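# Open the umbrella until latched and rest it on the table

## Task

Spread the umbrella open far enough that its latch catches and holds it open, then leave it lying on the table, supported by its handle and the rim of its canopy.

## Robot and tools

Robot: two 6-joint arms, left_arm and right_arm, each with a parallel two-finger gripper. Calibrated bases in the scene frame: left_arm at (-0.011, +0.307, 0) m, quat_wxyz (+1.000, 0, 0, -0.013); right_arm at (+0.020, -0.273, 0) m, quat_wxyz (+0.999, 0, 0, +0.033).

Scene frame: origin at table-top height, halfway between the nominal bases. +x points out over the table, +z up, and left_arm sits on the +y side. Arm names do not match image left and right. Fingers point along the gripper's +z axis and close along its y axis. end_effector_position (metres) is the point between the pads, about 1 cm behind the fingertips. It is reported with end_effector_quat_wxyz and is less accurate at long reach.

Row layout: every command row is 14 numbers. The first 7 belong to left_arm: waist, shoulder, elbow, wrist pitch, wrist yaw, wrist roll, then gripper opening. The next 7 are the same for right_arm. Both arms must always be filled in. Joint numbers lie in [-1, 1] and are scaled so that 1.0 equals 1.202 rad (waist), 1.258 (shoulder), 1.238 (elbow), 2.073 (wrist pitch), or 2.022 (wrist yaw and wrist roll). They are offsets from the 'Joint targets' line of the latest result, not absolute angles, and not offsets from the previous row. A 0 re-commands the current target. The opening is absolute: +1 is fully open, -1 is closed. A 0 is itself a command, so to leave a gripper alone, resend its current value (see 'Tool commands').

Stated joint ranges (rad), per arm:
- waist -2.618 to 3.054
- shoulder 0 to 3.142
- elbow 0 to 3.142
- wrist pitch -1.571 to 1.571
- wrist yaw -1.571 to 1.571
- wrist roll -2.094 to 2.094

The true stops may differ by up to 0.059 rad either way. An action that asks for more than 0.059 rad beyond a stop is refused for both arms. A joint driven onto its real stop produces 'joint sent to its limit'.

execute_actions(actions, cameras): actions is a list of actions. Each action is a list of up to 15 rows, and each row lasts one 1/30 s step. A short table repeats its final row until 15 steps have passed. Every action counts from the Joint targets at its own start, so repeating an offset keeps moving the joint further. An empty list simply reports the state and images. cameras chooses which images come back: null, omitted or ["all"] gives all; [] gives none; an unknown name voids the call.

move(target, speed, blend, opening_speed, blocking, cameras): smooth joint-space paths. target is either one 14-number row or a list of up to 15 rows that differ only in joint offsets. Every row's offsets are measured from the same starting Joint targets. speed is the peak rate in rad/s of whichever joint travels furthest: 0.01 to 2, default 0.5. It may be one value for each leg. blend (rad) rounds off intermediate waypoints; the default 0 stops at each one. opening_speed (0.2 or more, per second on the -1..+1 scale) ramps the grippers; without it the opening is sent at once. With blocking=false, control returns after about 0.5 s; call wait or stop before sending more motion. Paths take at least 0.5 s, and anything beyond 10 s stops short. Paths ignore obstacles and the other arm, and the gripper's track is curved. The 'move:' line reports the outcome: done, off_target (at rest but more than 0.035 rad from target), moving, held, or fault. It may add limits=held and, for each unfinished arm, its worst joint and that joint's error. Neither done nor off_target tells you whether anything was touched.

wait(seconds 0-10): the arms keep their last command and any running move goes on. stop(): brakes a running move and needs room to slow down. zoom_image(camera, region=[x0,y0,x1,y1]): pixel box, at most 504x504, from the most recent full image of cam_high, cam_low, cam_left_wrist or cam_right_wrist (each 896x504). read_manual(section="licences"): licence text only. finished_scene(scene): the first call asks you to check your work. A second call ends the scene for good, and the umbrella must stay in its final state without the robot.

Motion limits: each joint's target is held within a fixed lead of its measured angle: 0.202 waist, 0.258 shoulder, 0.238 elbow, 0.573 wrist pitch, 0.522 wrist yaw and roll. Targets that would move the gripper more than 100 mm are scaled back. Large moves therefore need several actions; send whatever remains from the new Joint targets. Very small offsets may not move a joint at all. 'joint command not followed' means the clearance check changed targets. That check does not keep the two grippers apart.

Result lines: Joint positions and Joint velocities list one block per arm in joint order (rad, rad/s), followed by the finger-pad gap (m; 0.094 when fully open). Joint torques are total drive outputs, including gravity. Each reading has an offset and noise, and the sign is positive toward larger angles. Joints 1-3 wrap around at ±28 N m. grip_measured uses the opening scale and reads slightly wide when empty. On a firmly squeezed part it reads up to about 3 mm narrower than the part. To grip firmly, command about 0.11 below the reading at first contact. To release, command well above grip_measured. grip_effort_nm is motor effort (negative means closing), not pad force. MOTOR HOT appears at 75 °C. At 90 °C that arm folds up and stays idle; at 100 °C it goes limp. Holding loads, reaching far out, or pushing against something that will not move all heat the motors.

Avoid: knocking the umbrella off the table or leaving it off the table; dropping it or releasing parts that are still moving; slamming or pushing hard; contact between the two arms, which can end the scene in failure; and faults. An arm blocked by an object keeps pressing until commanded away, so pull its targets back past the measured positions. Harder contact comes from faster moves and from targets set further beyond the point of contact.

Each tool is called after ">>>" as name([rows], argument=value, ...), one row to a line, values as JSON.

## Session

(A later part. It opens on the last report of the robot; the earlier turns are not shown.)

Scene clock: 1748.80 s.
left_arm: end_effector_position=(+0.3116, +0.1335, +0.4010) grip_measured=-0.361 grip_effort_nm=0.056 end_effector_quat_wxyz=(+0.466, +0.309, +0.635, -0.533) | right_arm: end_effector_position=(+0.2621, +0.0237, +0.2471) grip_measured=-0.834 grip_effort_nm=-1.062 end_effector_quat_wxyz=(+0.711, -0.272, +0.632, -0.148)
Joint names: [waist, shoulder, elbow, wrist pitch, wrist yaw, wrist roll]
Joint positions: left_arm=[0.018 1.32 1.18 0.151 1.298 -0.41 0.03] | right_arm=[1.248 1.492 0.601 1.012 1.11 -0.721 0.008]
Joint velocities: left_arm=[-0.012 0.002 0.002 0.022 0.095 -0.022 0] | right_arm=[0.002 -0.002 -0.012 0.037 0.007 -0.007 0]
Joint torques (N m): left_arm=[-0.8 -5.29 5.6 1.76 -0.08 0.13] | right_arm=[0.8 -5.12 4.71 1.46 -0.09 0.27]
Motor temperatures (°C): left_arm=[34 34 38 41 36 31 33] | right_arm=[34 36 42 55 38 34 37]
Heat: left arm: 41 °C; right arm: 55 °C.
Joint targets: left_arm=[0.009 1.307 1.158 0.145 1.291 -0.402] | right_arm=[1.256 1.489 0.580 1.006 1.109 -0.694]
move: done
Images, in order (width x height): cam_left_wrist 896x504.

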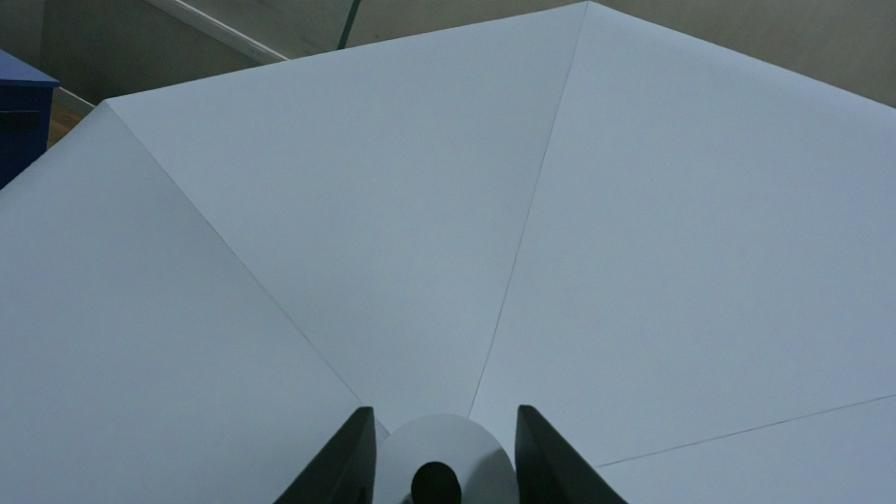

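>>> move(target=[0, 0, 0, 0, 0, 0, -0.95, 0,0,0,0,0,0,-0.95], opening_speed=0.35, cameras=["cam_left_wrist", "cam_low"])

>>> zoom_image(camera="cam_low", region=[540, 80, 680, 160])

Scene clock: 1752.97 s.
left_arm: end_effector_position=(+0.3090, +0.1325, +0.4032) grip_measured=-0.615 grip_effort_nm=-1.038 end_effector_quat_wxyz=(+0.466, +0.313, +0.631, -0.534) | right_arm: end_effector_position=(+0.2621, +0.0237, +0.2471) grip_measured=-0.834 grip_effort_nm=-1.062 end_effector_quat_wxyz=(+0.711, -0.272, +0.632, -0.148)
Joint names: [waist, shoulder, elbow, wrist pitch, wrist yaw, wrist roll]
Joint positions: left_arm=[0.016 1.316 1.18 0.16 1.304 -0.416 0.018] | right_arm=[1.248 1.492 0.601 1.012 1.11 -0.721 0.008]
Joint velocities: left_arm=[-0.007 -0.002 -0.017 -0.051 0.037 -0.051 -0.001] | right_arm=[-0.017 -0.017 -0.002 -0.051 -0.007 0.007 -0.002]
Joint torques (N m): left_arm=[-0.61 -4.96 5.61 1.66 -0.14 0.21] | right_arm=[0.76 -5.04 4.64 1.46 -0.08 0.26]
Motor temperatures (°C): left_arm=[34 34 38 41 36 31 33] | right_arm=[34 36 42 55 38 34 37]
Heat: left arm: 41 °C; right arm: 55 °C.
Joint targets: left_arm=[0.009 1.307 1.158 0.145 1.291 -0.401] | right_arm=[1.256 1.489 0.580 1.006 1.109 -0.694]
move: done
Images, in order (width x height): cam_low 896x504, cam_left_wrist 896x504.

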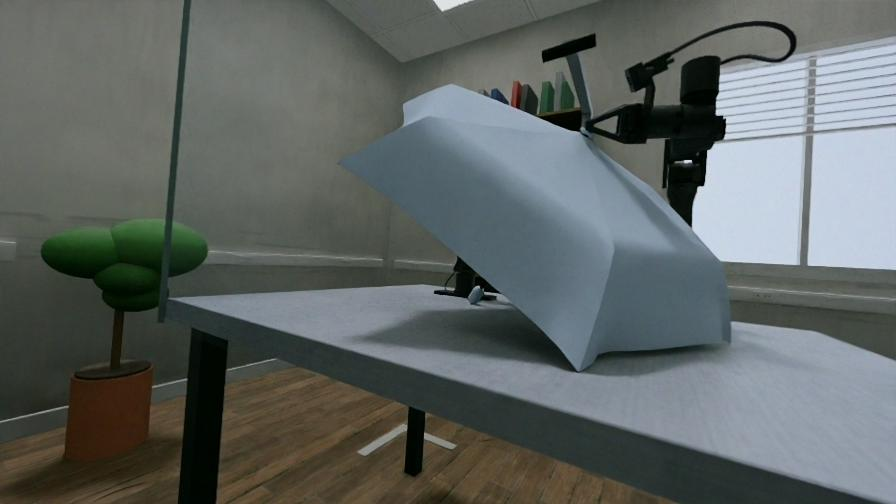

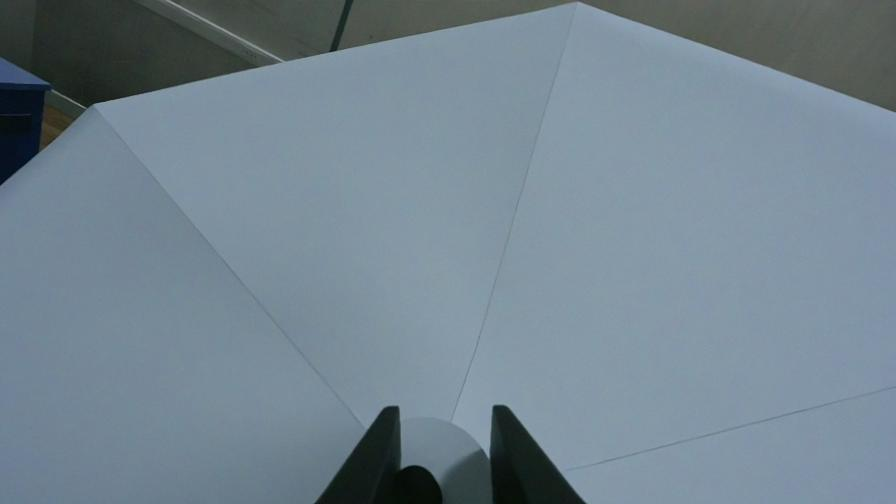

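Scaled by 3.600 from the camera's 896x504 image, which has a finer 1280x720 frame.

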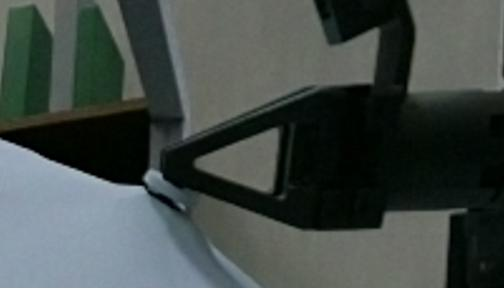

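>>> move(target=[0, 0, 0, 0, 0, 0, -0.4, 0,0,0,0,0,0,-0.95], opening_speed=0.35, cameras=["cam_left_wrist"])

Scene clock: 1758.17 s.
left_arm: end_effector_position=(+0.3103, +0.1328, +0.4033) grip_measured=-0.401 grip_effort_nm=0.066 end_effector_quat_wxyz=(+0.470, +0.313, +0.631, -0.531) | right_arm: end_effector_position=(+0.2621, +0.0237, +0.2471) grip_measured=-0.834 grip_effort_nm=-1.057 end_effector_quat_wxyz=(+0.711, -0.272, +0.632, -0.148)
Joint names: [waist, shoulder, elbow, wrist pitch, wrist yaw, wrist roll]
Joint positions: left_arm=[0.016 1.316 1.18 0.161 1.297 -0.41 0.028] | right_arm=[1.248 1.492 0.601 1.012 1.11 -0.721 0.008]
Joint velocities: left_arm=[-0.017 -0.012 -0.012 -0.095 -0.022 -0.037 0] | right_arm=[-0.002 0.022 -0.012 -0.051 -0.051 -0.051 0.001]
Joint torques (N m): left_arm=[-0.61 -4.94 5.64 1.67 -0.07 0.15] | right_arm=[0.77 -5.12 4.67 1.47 -0.09 0.29]
Motor temperatures (°C): left_arm=[34 34 38 41 36 31 33] | right_arm=[34 36 42 55 38 34 37]
Heat: left arm: 41 °C; right arm: 55 °C.
Joint targets: left_arm=[0.009 1.307 1.158 0.145 1.291 -0.401] | right_arm=[1.256 1.489 0.580 1.006 1.109 -0.694]
move: done
Images, in order (width x height): cam_left_wrist 896x504.

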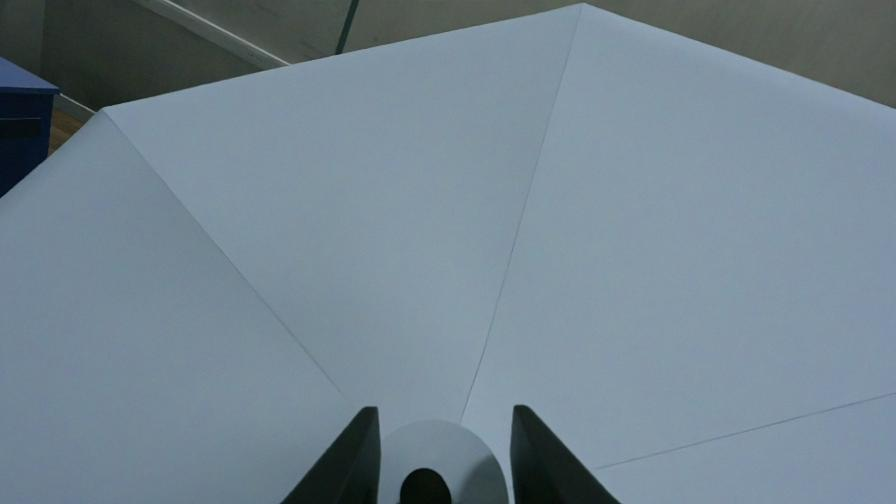

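>>> move([
  [0.015, 0.024, 0.0445, -0.0024, 0.0074, 0, -0.4, 0,0,0,0,0,0,-0.95],
  [0.015, 0.0119, 0.0186, -0.0024, 0.0074, 0, -0.4, 0,0,0,0,0,0,-0.95],
], speed=0.15, cameras=["cam_left_wrist"])

>>> zoom_image(camera="cam_left_wrist", region=[300, 384, 600, 504])

Scene clock: 1763.00 s.
left_arm: end_effector_position=(+0.3123, +0.1341, +0.4017) grip_measured=-0.401 grip_effort_nm=0.056 end_effector_quat_wxyz=(+0.468, +0.312, +0.633, -0.532) | right_arm: end_effector_position=(+0.2621, +0.0237, +0.2471) grip_measured=-0.834 grip_effort_nm=-1.062 end_effector_quat_wxyz=(+0.711, -0.272, +0.632, -0.148)
Joint names: [waist, shoulder, elbow, wrist pitch, wrist yaw, wrist roll]
Joint positions: left_arm=[0.021 1.324 1.182 0.16 1.302 -0.41 0.028] | right_arm=[1.248 1.492 0.601 1.012 1.11 -0.721 0.008]
Joint velocities: left_arm=[-0.007 -0.012 0.002 0.022 -0.081 -0.022 0.001] | right_arm=[0.017 -0.017 -0.002 -0.037 0.022 0.066 -0.001]
Joint torques (N m): left_arm=[0.55 -4.41 7.21 1.62 0.04 0.13] | right_arm=[0.8 -5.04 4.64 1.47 -0.06 0.27]
Motor temperatures (°C): left_arm=[34 34 38 40 36 31 33] | right_arm=[34 36 42 54 38 34 37]
Heat: left arm: 40 °C; right arm: 54 °C.
Joint targets: left_arm=[0.027 1.322 1.181 0.140 1.306 -0.401] | right_arm=[1.256 1.489 0.580 1.006 1.109 -0.694]
move: done
Images, in order (width x height): cam_left_wrist 896x504.

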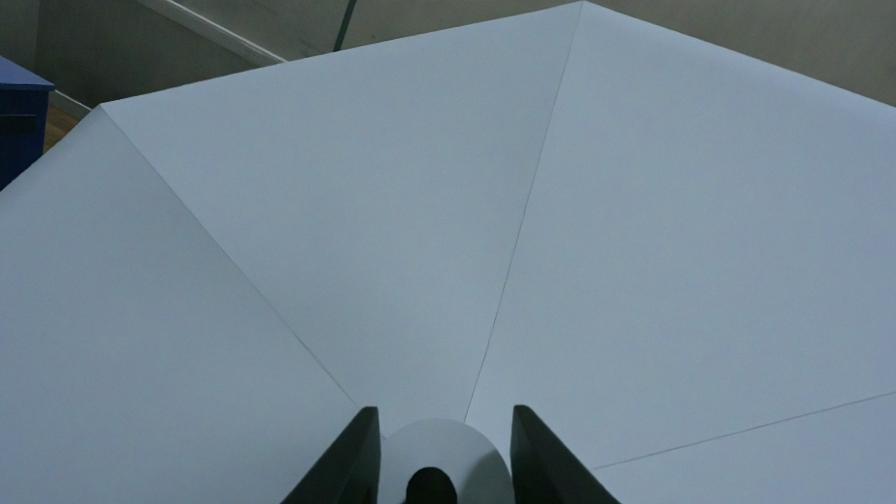

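Scaled by 1.680 from the camera's 896x504 image, which has a finer 1280x720 frame.

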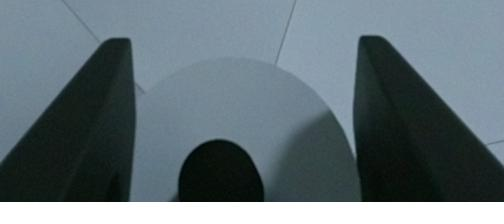

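>>> move(target=[0.012, 0.016, 0.026, -0.005, 0.005, 0, -0.4, 0,0,0,0,0,0,-0.95], speed=0.15, cameras=["cam_left_wrist"])

>>> zoom_image(camera="cam_left_wrist", region=[300, 384, 600, 504])

Scene clock: 1766.70 s.
left_arm: end_effector_position=(+0.3122, +0.1363, +0.4012) grip_measured=-0.401 grip_effort_nm=0.056 end_effector_quat_wxyz=(+0.464, +0.312, +0.633, -0.535) | right_arm: end_effector_position=(+0.2621, +0.0237, +0.2471) grip_measured=-0.834 grip_effort_nm=-1.062 end_effector_quat_wxyz=(+0.711, -0.272, +0.632, -0.148)
Joint names: [waist, shoulder, elbow, wrist pitch, wrist yaw, wrist roll]
Joint positions: left_arm=[0.03 1.328 1.187 0.155 1.318 -0.41 0.028] | right_arm=[1.248 1.492 0.601 1.012 1.11 -0.721 0.008]
Joint velocities: left_arm=[-0.012 0.012 0.007 -0.066 -0.022 -0.081 0] | right_arm=[0.017 -0.007 -0.002 0.007 0.022 0.125 0]
Joint torques (N m): left_arm=[1.02 -3.36 9.5 1.56 -0.03 0.13] | right_arm=[0.76 -5.12 4.7 1.46 -0.08 0.28]
Motor temperatures (°C): left_arm=[34 34 38 40 36 31 33] | right_arm=[34 36 42 54 37 34 37]
Heat: left arm: 40 °C; right arm: 54 °C.
Joint targets: left_arm=[0.041 1.342 1.213 0.130 1.316 -0.401] | right_arm=[1.256 1.489 0.580 1.006 1.109 -0.694]
move: done
Images, in order (width x height): cam_left_wrist 896x504.

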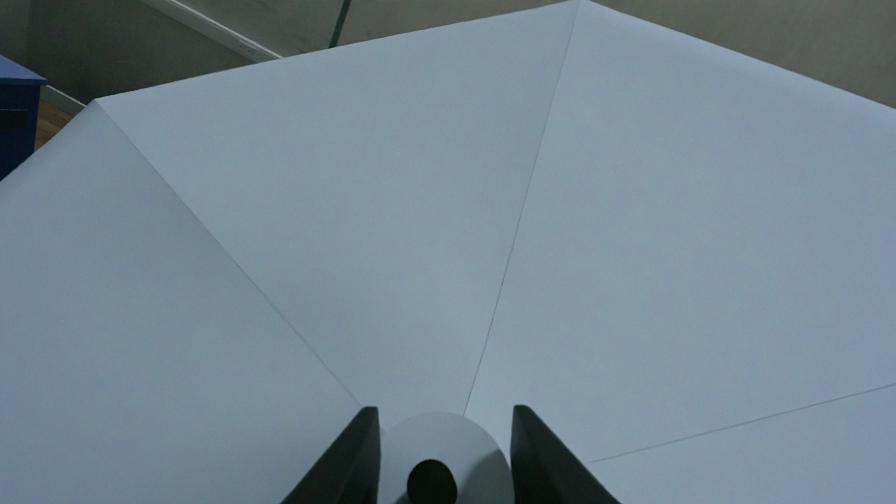

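Scaled by 1.680 from the camera's 896x504 image, which has a finer 1280x720 frame.

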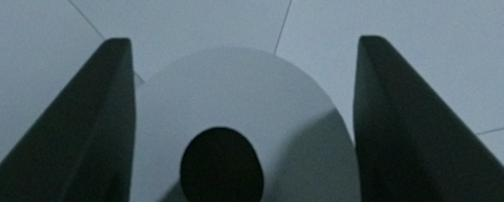

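>>> move(target=[0, 0.011, 0.0235, -0.005, 0, 0, -0.4, 0,0,0,0,0,0,-0.95], speed=0.15, cameras=["cam_left_wrist"])

>>> zoom_image(camera="cam_left_wrist", region=[300, 384, 600, 504])

Scene clock: 1769.80 s.
left_arm: end_effector_position=(+0.3164, +0.1375, +0.4045) grip_measured=-0.401 grip_effort_nm=0.056 end_effector_quat_wxyz=(+0.464, +0.311, +0.634, -0.535) | right_arm: end_effector_position=(+0.2621, +0.0237, +0.2471) grip_measured=-0.834 grip_effort_nm=-1.062 end_effector_quat_wxyz=(+0.711, -0.272, +0.632, -0.148)
Joint names: [waist, shoulder, elbow, wrist pitch, wrist yaw, wrist roll]
Joint positions: left_arm=[0.034 1.344 1.214 0.14 1.32 -0.41 0.028] | right_arm=[1.248 1.492 0.601 1.012 1.11 -0.721 0.008]
Joint velocities: left_arm=[0.002 -0.002 0.017 -0.066 -0.051 -0.007 0] | right_arm=[0.017 0.002 -0.017 -0.022 0.022 0.007 0]
Joint torques (N m): left_arm=[0.69 -3.63 9.66 1.61 -0.04 0.13] | right_arm=[0.77 -5.11 4.66 1.46 -0.09 0.28]
Motor temperatures (°C): left_arm=[34 34 39 40 36 31 33] | right_arm=[34 36 42 54 37 34 37]
Heat: left arm: 40 °C; right arm: 54 °C.
Joint targets: left_arm=[0.041 1.356 1.242 0.119 1.316 -0.401] | right_arm=[1.256 1.489 0.580 1.006 1.109 -0.694]
move: done
Images, in order (width x height): cam_left_wrist 896x504.

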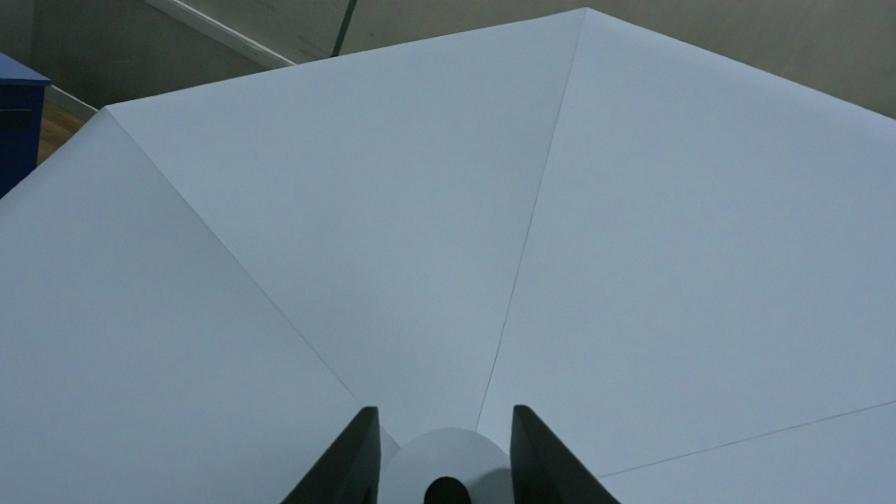

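Scaled by 1.680 from the camera's 896x504 image, which has a finer 1280x720 frame.

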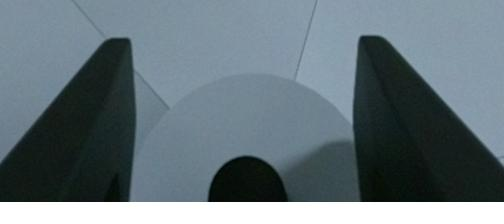

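>>> move(target=[0, 0, 0, 0, 0, 0, -0.95, 0,0,0,0,0,0,-0.95], opening_speed=0.35, cameras=["cam_left_wrist"])

Scene clock: 1773.03 s.
left_arm: end_effector_position=(+0.3164, +0.1375, +0.4044) grip_measured=-0.870 grip_effort_nm=-1.033 end_effector_quat_wxyz=(+0.464, +0.310, +0.635, -0.535) | right_arm: end_effector_position=(+0.2621, +0.0237, +0.2471) grip_measured=-0.834 grip_effort_nm=-1.067 end_effector_quat_wxyz=(+0.711, -0.272, +0.632, -0.148)
Joint names: [waist, shoulder, elbow, wrist pitch, wrist yaw, wrist roll]
Joint positions: left_arm=[0.034 1.344 1.214 0.139 1.32 -0.41 0.006] | right_arm=[1.248 1.492 0.601 1.012 1.11 -0.721 0.008]
Joint velocities: left_arm=[0.002 0.002 -0.022 -0.007 0.095 -0.022 -0.001] | right_arm=[0.017 0.002 0.002 -0.007 -0.007 -0.022 0]
Joint torques (N m): left_arm=[0.7 -3.64 9.68 1.61 -0.04 0.13] | right_arm=[0.76 -5.09 4.66 1.47 -0.08 0.28]
Motor temperatures (°C): left_arm=[34 34 39 40 36 31 33] | right_arm=[34 36 42 54 37 34 37]
Heat: left arm: 40 °C; right arm: 54 °C.
Joint targets: left_arm=[0.041 1.356 1.242 0.119 1.316 -0.401] | right_arm=[1.256 1.489 0.580 1.006 1.109 -0.694]
move: done
Images, in order (width x height): cam_left_wrist 896x504.

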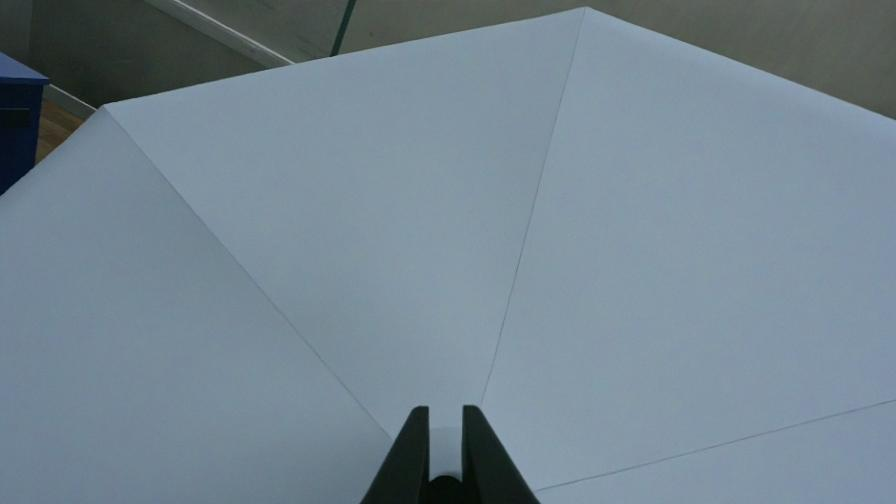

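>>> move(target=[0, 0, 0, 0, 0, 0, -0.95, 0,0,0,0,0,0,-0.6], opening_speed=0.4, cameras=["cam_high", "cam_low", "cam_right_wrist"])

Scene clock: 1780.00 s.
left_arm: end_effector_position=(+0.3164, +0.1375, +0.4044) grip_measured=-0.870 grip_effort_nm=-1.033 end_effector_quat_wxyz=(+0.463, +0.310, +0.635, -0.535) | right_arm: end_effector_position=(+0.2616, +0.0242, +0.2471) grip_measured=-0.602 grip_effort_nm=0.081 end_effector_quat_wxyz=(+0.712, -0.269, +0.633, -0.143)
Joint names: [waist, shoulder, elbow, wrist pitch, wrist yaw, wrist roll]
Joint positions: left_arm=[0.034 1.344 1.214 0.139 1.32 -0.41 0.006] | right_arm=[1.25 1.492 0.601 1.012 1.11 -0.71 0.019]
Joint velocities: left_arm=[0.007 -0.012 0.002 0.007 0.081 0.051 -0.001] | right_arm=[-0.007 0.007 0.002 -0.051 0.007 0.037 0]
Joint torques (N m): left_arm=[0.68 -3.62 9.68 1.62 -0.04 0.14] | right_arm=[0.58 -5.08 4.64 1.47 -0.08 0.17]
Motor temperatures (°C): left_arm=[34 34 40 40 36 31 33] | right_arm=[34 36 42 53 37 34 37]
Heat: left arm: 40 °C; right arm: 53 °C.
Joint targets: left_arm=[0.041 1.356 1.242 0.119 1.316 -0.401] | right_arm=[1.256 1.489 0.580 1.006 1.109 -0.695]
move: done
Images, in order (width x height): cam_high 896x504, cam_low 896x504, cam_right_wrist 896x504.

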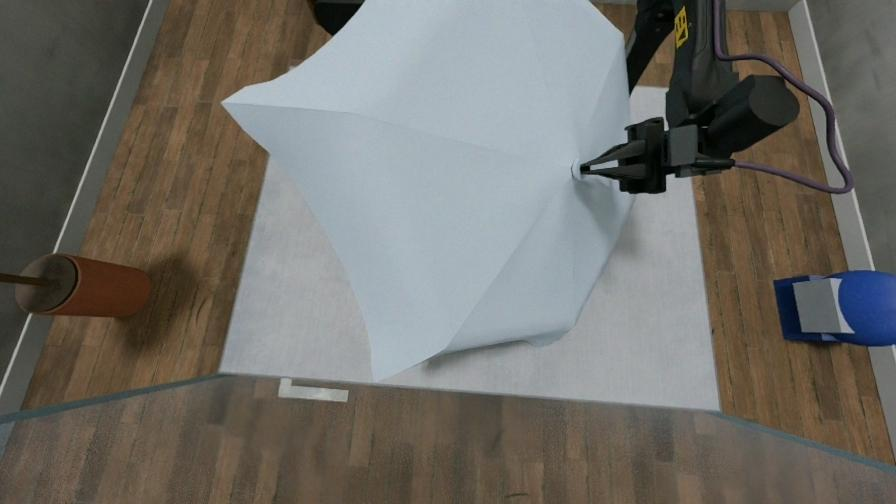

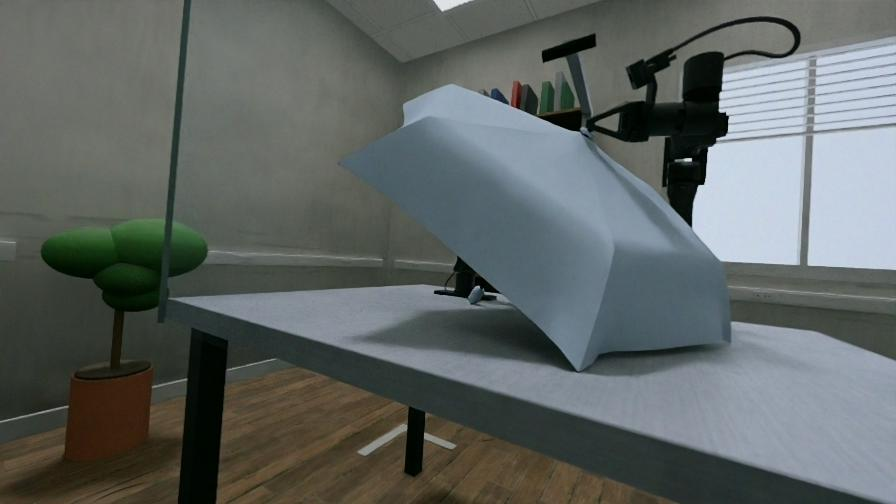

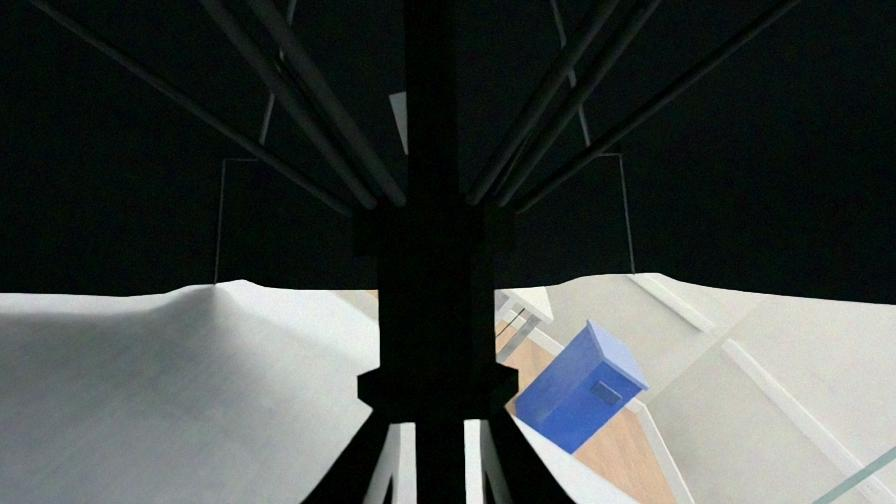

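>>> move(target=[0, 0, 0, 0, 0, 0, -0.95, 0.0316, 0.035, -0.0687, 0.0902, 0.003, -0.003, -0.6], speed=0.12, cameras=["cam_high", "cam_right_wrist"])

Scene clock: 1784.10 s.
left_arm: end_effector_position=(+0.3164, +0.1375, +0.4044) grip_measured=-0.870 grip_effort_nm=-1.033 end_effector_quat_wxyz=(+0.463, +0.310, +0.635, -0.535) | right_arm: end_effector_position=(+0.2487, +0.0185, +0.2369) grip_measured=-0.602 grip_effort_nm=0.066 end_effector_quat_wxyz=(+0.728, -0.252, +0.628, -0.113)
Joint names: [waist, shoulder, elbow, wrist pitch, wrist yaw, wrist roll]
Joint positions: left_arm=[0.034 1.344 1.214 0.139 1.32 -0.41 0.006] | right_arm=[1.283 1.516 0.516 1.193 1.114 -0.709 0.019]
Joint velocities: left_arm=[-0.002 0.007 0.002 -0.007 -0.037 -0.022 -0.001] | right_arm=[0.017 0.002 -0.002 -0.007 -0.007 -0.066 0]
Joint torques (N m): left_arm=[0.69 -3.64 9.66 1.61 -0.04 0.13] | right_arm=[1.03 -3.41 4.27 1.48 -0.11 0.1]
Motor temperatures (°C): left_arm=[34 34 41 40 35 31 33] | right_arm=[34 36 41 53 37 34 36]
Heat: left arm: 41 °C; right arm: 53 °C.
Joint targets: left_arm=[0.041 1.356 1.242 0.119 1.316 -0.401] | right_arm=[1.294 1.533 0.495 1.194 1.115 -0.701]
move: done
Images, in order (width x height): cam_high 896x504, cam_right_wrist 896x504.

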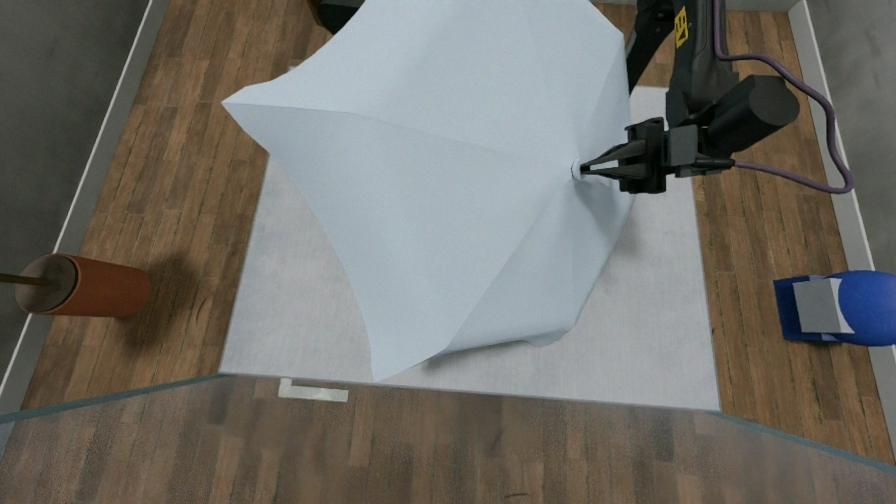

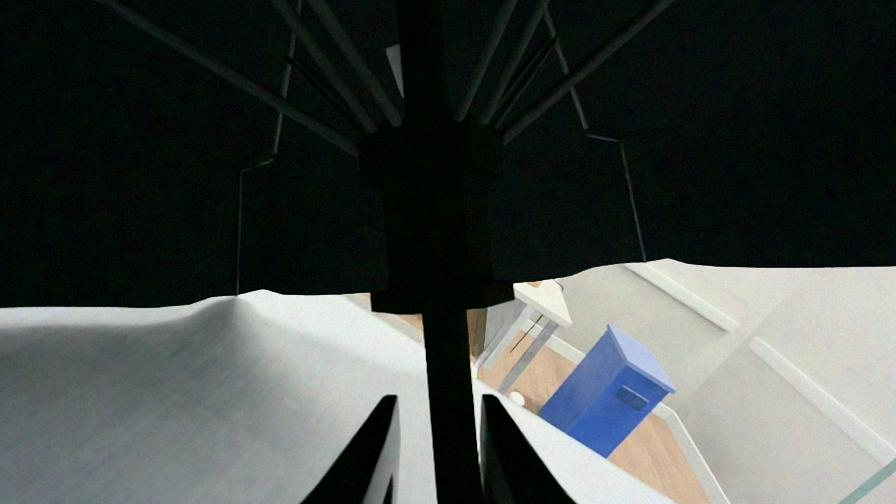

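>>> move(target=[0, 0, 0, 0, 0, 0, -0.95, 0, 0, 0, 0, 0, 0, -0.15], opening_speed=0.6, cameras=["cam_right_wrist"])

>>> move([
  [0, 0, 0, 0, 0, 0, -0.95, -0.0763, -0.2045, -0.0371, -0.1938, -0.152, 0.1351, -0.15],
  [0, 0, 0, 0, 0, 0, -0.95, -0.2161, -0.3415, -0.0525, -0.2994, -0.3546, 0.2125, -0.15],
], speed=0.25, blend=0.1, cameras=["cam_high", "cam_low", "cam_right_wrist"])

Scene clock: 1790.27 s.
left_arm: end_effector_position=(+0.3164, +0.1375, +0.4044) grip_measured=-0.870 grip_effort_nm=-1.033 end_effector_quat_wxyz=(+0.463, +0.310, +0.635, -0.535) | right_arm: end_effector_position=(+0.2473, +0.0200, +0.2361) grip_measured=-0.152 grip_effort_nm=0.085 end_effector_quat_wxyz=(+0.727, -0.255, +0.627, -0.112)
Joint names: [waist, shoulder, elbow, wrist pitch, wrist yaw, wrist roll]
Joint positions: left_arm=[0.034 1.344 1.214 0.139 1.32 -0.41 0.006] | right_arm=[1.288 1.519 0.516 1.193 1.114 -0.709 0.04]
Joint velocities: left_arm=[0.012 0.002 -0.012 -0.022 0.051 0.051 -0.001] | right_arm=[0.007 -0.002 -0.012 0.051 0.007 -0.022 -0.001]
Joint torques (N m): left_arm=[0.69 -3.63 9.66 1.61 -0.04 0.14] | right_arm=[0.58 -3.64 4.26 1.47 -0.1 0.11]
Motor temperatures (°C): left_arm=[34 34 41 40 35 31 33] | right_arm=[34 36 41 53 37 34 36]
Heat: left arm: 41 °C; right arm: 53 °C.
Joint targets: left_arm=[0.041 1.356 1.242 0.119 1.316 -0.401] | right_arm=[1.294 1.533 0.495 1.194 1.115 -0.701]
move: done
Images, in order (width x height): cam_right_wrist 896x504.

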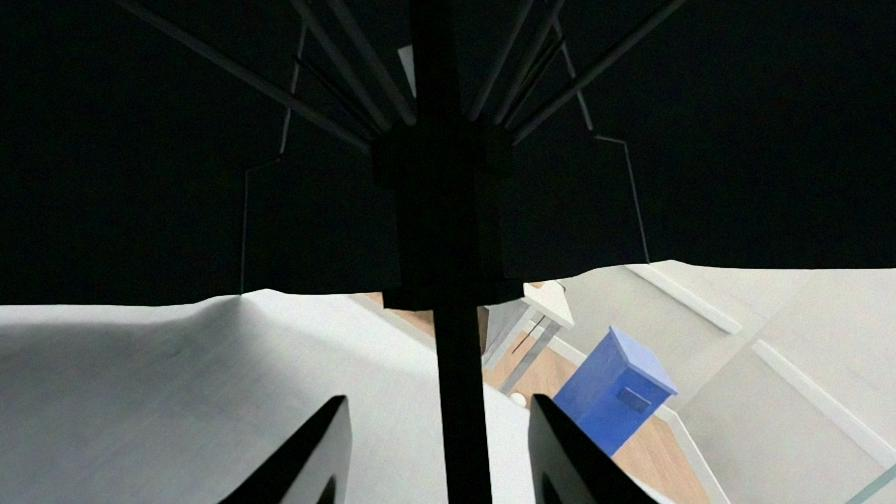

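Scene clock: 1794.17 s.
left_arm: end_effector_position=(+0.3164, +0.1375, +0.4044) grip_measured=-0.870 grip_effort_nm=-1.033 end_effector_quat_wxyz=(+0.463, +0.310, +0.635, -0.535) | right_arm: end_effector_position=(+0.2479, +0.0243, +0.2318) grip_measured=-0.152 grip_effort_nm=0.085 end_effector_quat_wxyz=(+0.668, -0.355, +0.642, +0.127)
Joint names: [waist, shoulder, elbow, wrist pitch, wrist yaw, wrist roll]
Joint positions: left_arm=[0.034 1.344 1.214 0.139 1.32 -0.41 0.006] | right_arm=[1.039 1.123 0.452 0.588 0.41 -0.284 0.04]
Joint velocities: left_arm=[0.012 -0.002 -0.002 -0.037 -0.007 -0.022 0] | right_arm=[0.002 0.012 -0.007 0.007 0.007 -0.066 0.001]
Joint torques (N m): left_arm=[0.7 -3.63 9.68 1.61 -0.04 0.14] | right_arm=[-0.51 -4.29 5.64 1.77 -0.11 0.14]
Motor temperatures (°C): left_arm=[34 34 41 40 35 31 33] | right_arm=[34 36 41 52 37 34 36]
Heat: left arm: 41 °C; right arm: 52 °C.
Joint targets: left_arm=[0.041 1.356 1.242 0.119 1.316 -0.401] | right_arm=[1.034 1.103 0.430 0.573 0.398 -0.271]
move: done
Images, in order (width x height): cam_high 896x504, cam_low 896x504, cam_right_wrist 896x504.

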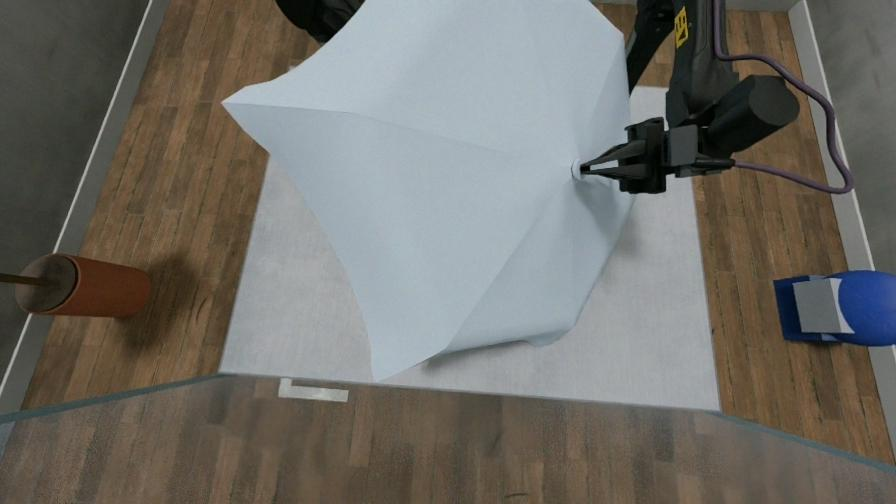

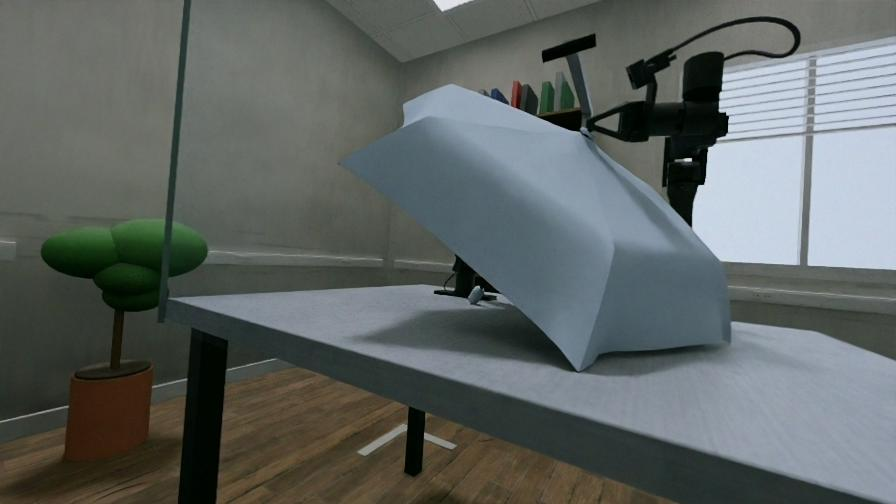

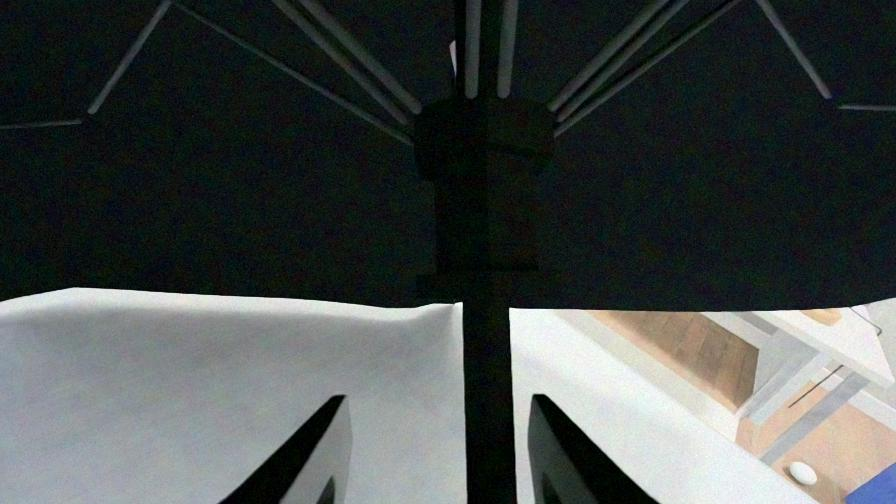

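>>> move([
  [0, 0, 0, 0, 0, 0, -0.95, -0.333, -0.0114, 0.0586, -0.0821, -0.421, 0.094, -0.15],
  [0, 0, 0, 0, 0, 0, -0.95, -0.526, 0.1971, 0.1553, -0.0096, -0.7384, 0.2136, -0.15],
], speed=0.3, blend=0.1, cameras=["cam_high", "cam_low", "cam_right_wrist"])

Scene clock: 1850.43 s.
left_arm: end_effector_position=(+0.3164, +0.1375, +0.4044) grip_measured=-0.870 grip_effort_nm=-1.038 end_effector_quat_wxyz=(+0.463, +0.310, +0.635, -0.535) | right_arm: end_effector_position=(+0.2423, +0.0183, +0.2196) grip_measured=-0.152 grip_effort_nm=0.081 end_effector_quat_wxyz=(+0.390, -0.425, +0.607, +0.546)
Joint names: [waist, shoulder, elbow, wrist pitch, wrist yaw, wrist roll]
Joint positions: left_arm=[0.034 1.344 1.214 0.139 1.32 -0.41 0.006] | right_arm=[0.407 1.34 0.588 0.541 -1.079 0.153 0.04]
Joint velocities: left_arm=[-0.012 0.007 0.002 0.051 -0.022 -0.007 0] | right_arm=[0.002 -0.032 0.002 -0.022 0.022 0.051 0]
Joint torques (N m): left_arm=[0.69 -3.62 9.68 1.61 -0.04 0.13] | right_arm=[-0.5 -3.21 10.07 1.73 -0.32 0.09]
Motor temperatures (°C): left_arm=[34 34 43 40 34 31 34] | right_arm=[34 36 41 52 36 34 35]
Heat: left arm: 43 °C; right arm: 52 °C.
Joint targets: left_arm=[0.041 1.356 1.242 0.119 1.316 -0.401] | right_arm=[0.402 1.351 0.622 0.553 -1.096 0.161]
move: done
Images, in order (width x height): cam_high 896x504, cam_low 896x504, cam_right_wrist 896x504.

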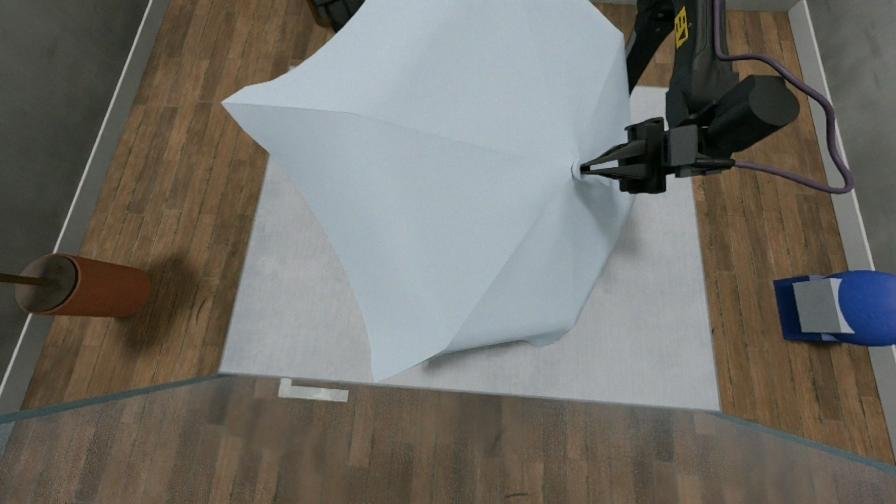

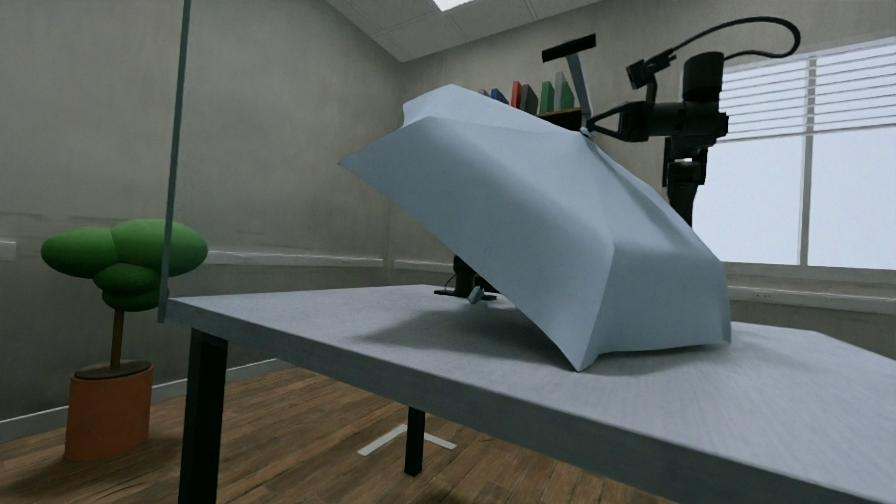

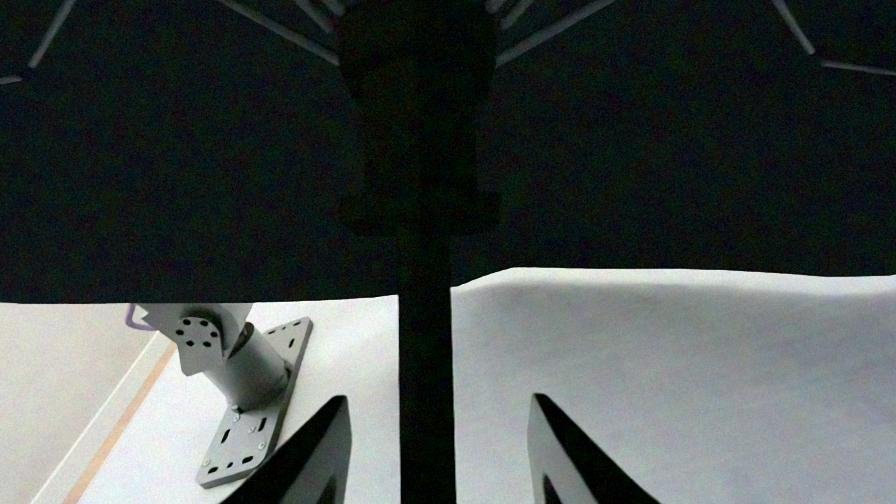

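>>> move(target=[0, 0, 0, 0, 0, 0, -0.95, -0.0483, 0.2452, 0.1535, 0.1553, -0.2211, 0.185, -0.15], speed=0.3, cameras=["cam_high", "cam_low", "cam_right_wrist"])

Scene clock: 1854.17 s.
left_arm: end_effector_position=(+0.3164, +0.1375, +0.4044) grip_measured=-0.870 grip_effort_nm=-1.033 end_effector_quat_wxyz=(+0.463, +0.310, +0.635, -0.535) | right_arm: end_effector_position=(+0.2423, +0.0206, +0.2346) grip_measured=-0.152 grip_effort_nm=0.076 end_effector_quat_wxyz=(+0.232, -0.460, +0.537, +0.668)
Joint names: [waist, shoulder, elbow, wrist pitch, wrist yaw, wrist roll]
Joint positions: left_arm=[0.034 1.344 1.214 0.139 1.32 -0.41 0.006] | right_arm=[0.349 1.643 0.78 0.862 -1.529 0.528 0.04]
Joint velocities: left_arm=[-0.007 -0.002 -0.017 0.007 -0.095 -0.081 0] | right_arm=[-0.002 -0.007 -0.007 -0.007 0.007 0.066 -0.001]
Joint torques (N m): left_arm=[0.69 -3.63 9.66 1.62 -0.03 0.14] | right_arm=[-0.58 -4.75 9.29 1.44 -0.16 0.09]
Motor temperatures (°C): left_arm=[34 34 43 40 34 31 34] | right_arm=[34 36 41 52 36 34 35]
Heat: left arm: 43 °C; right arm: 52 °C.
Joint targets: left_arm=[0.041 1.356 1.242 0.119 1.316 -0.401] | right_arm=[0.344 1.660 0.812 0.875 -1.542 0.535]
move: done
Images, in order (width x height): cam_high 896x504, cam_low 896x504, cam_right_wrist 896x504.

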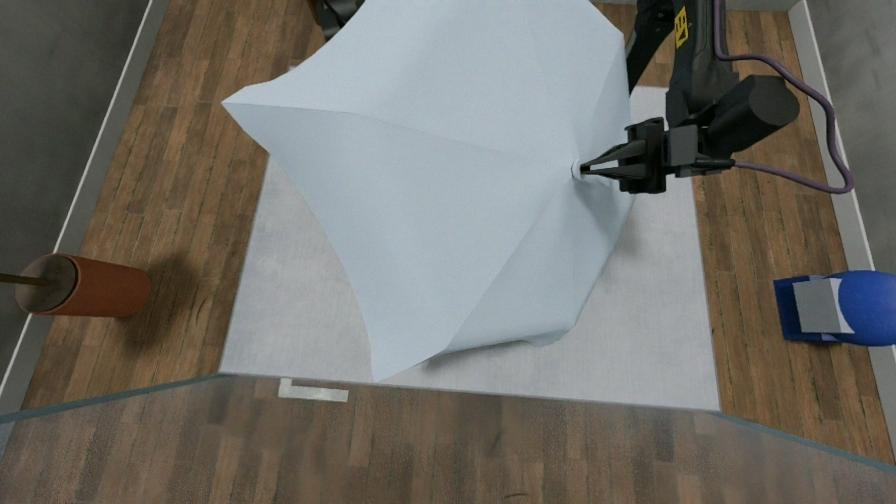

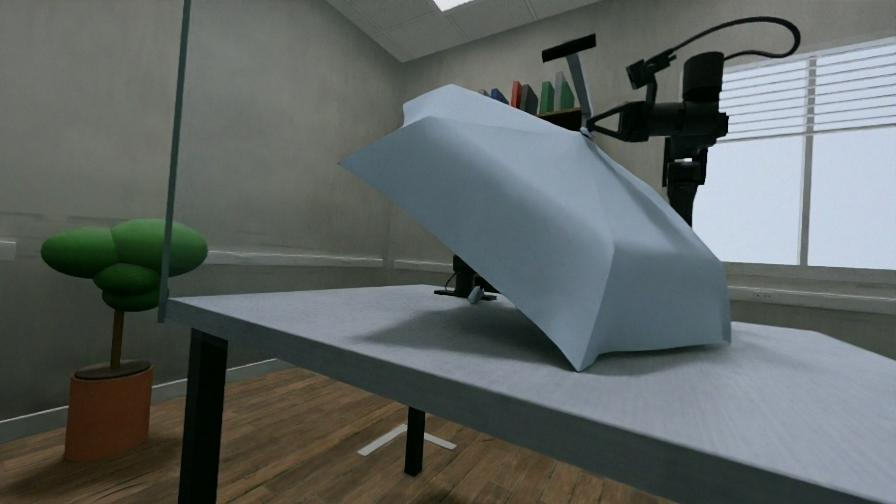

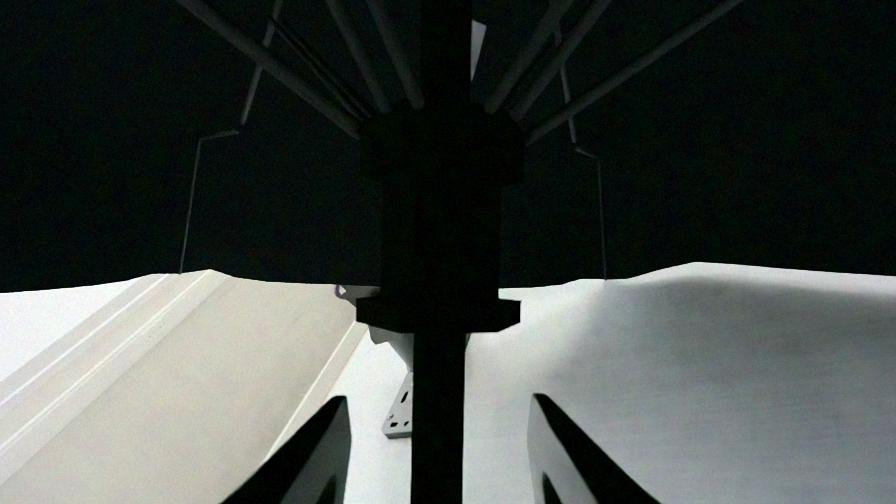

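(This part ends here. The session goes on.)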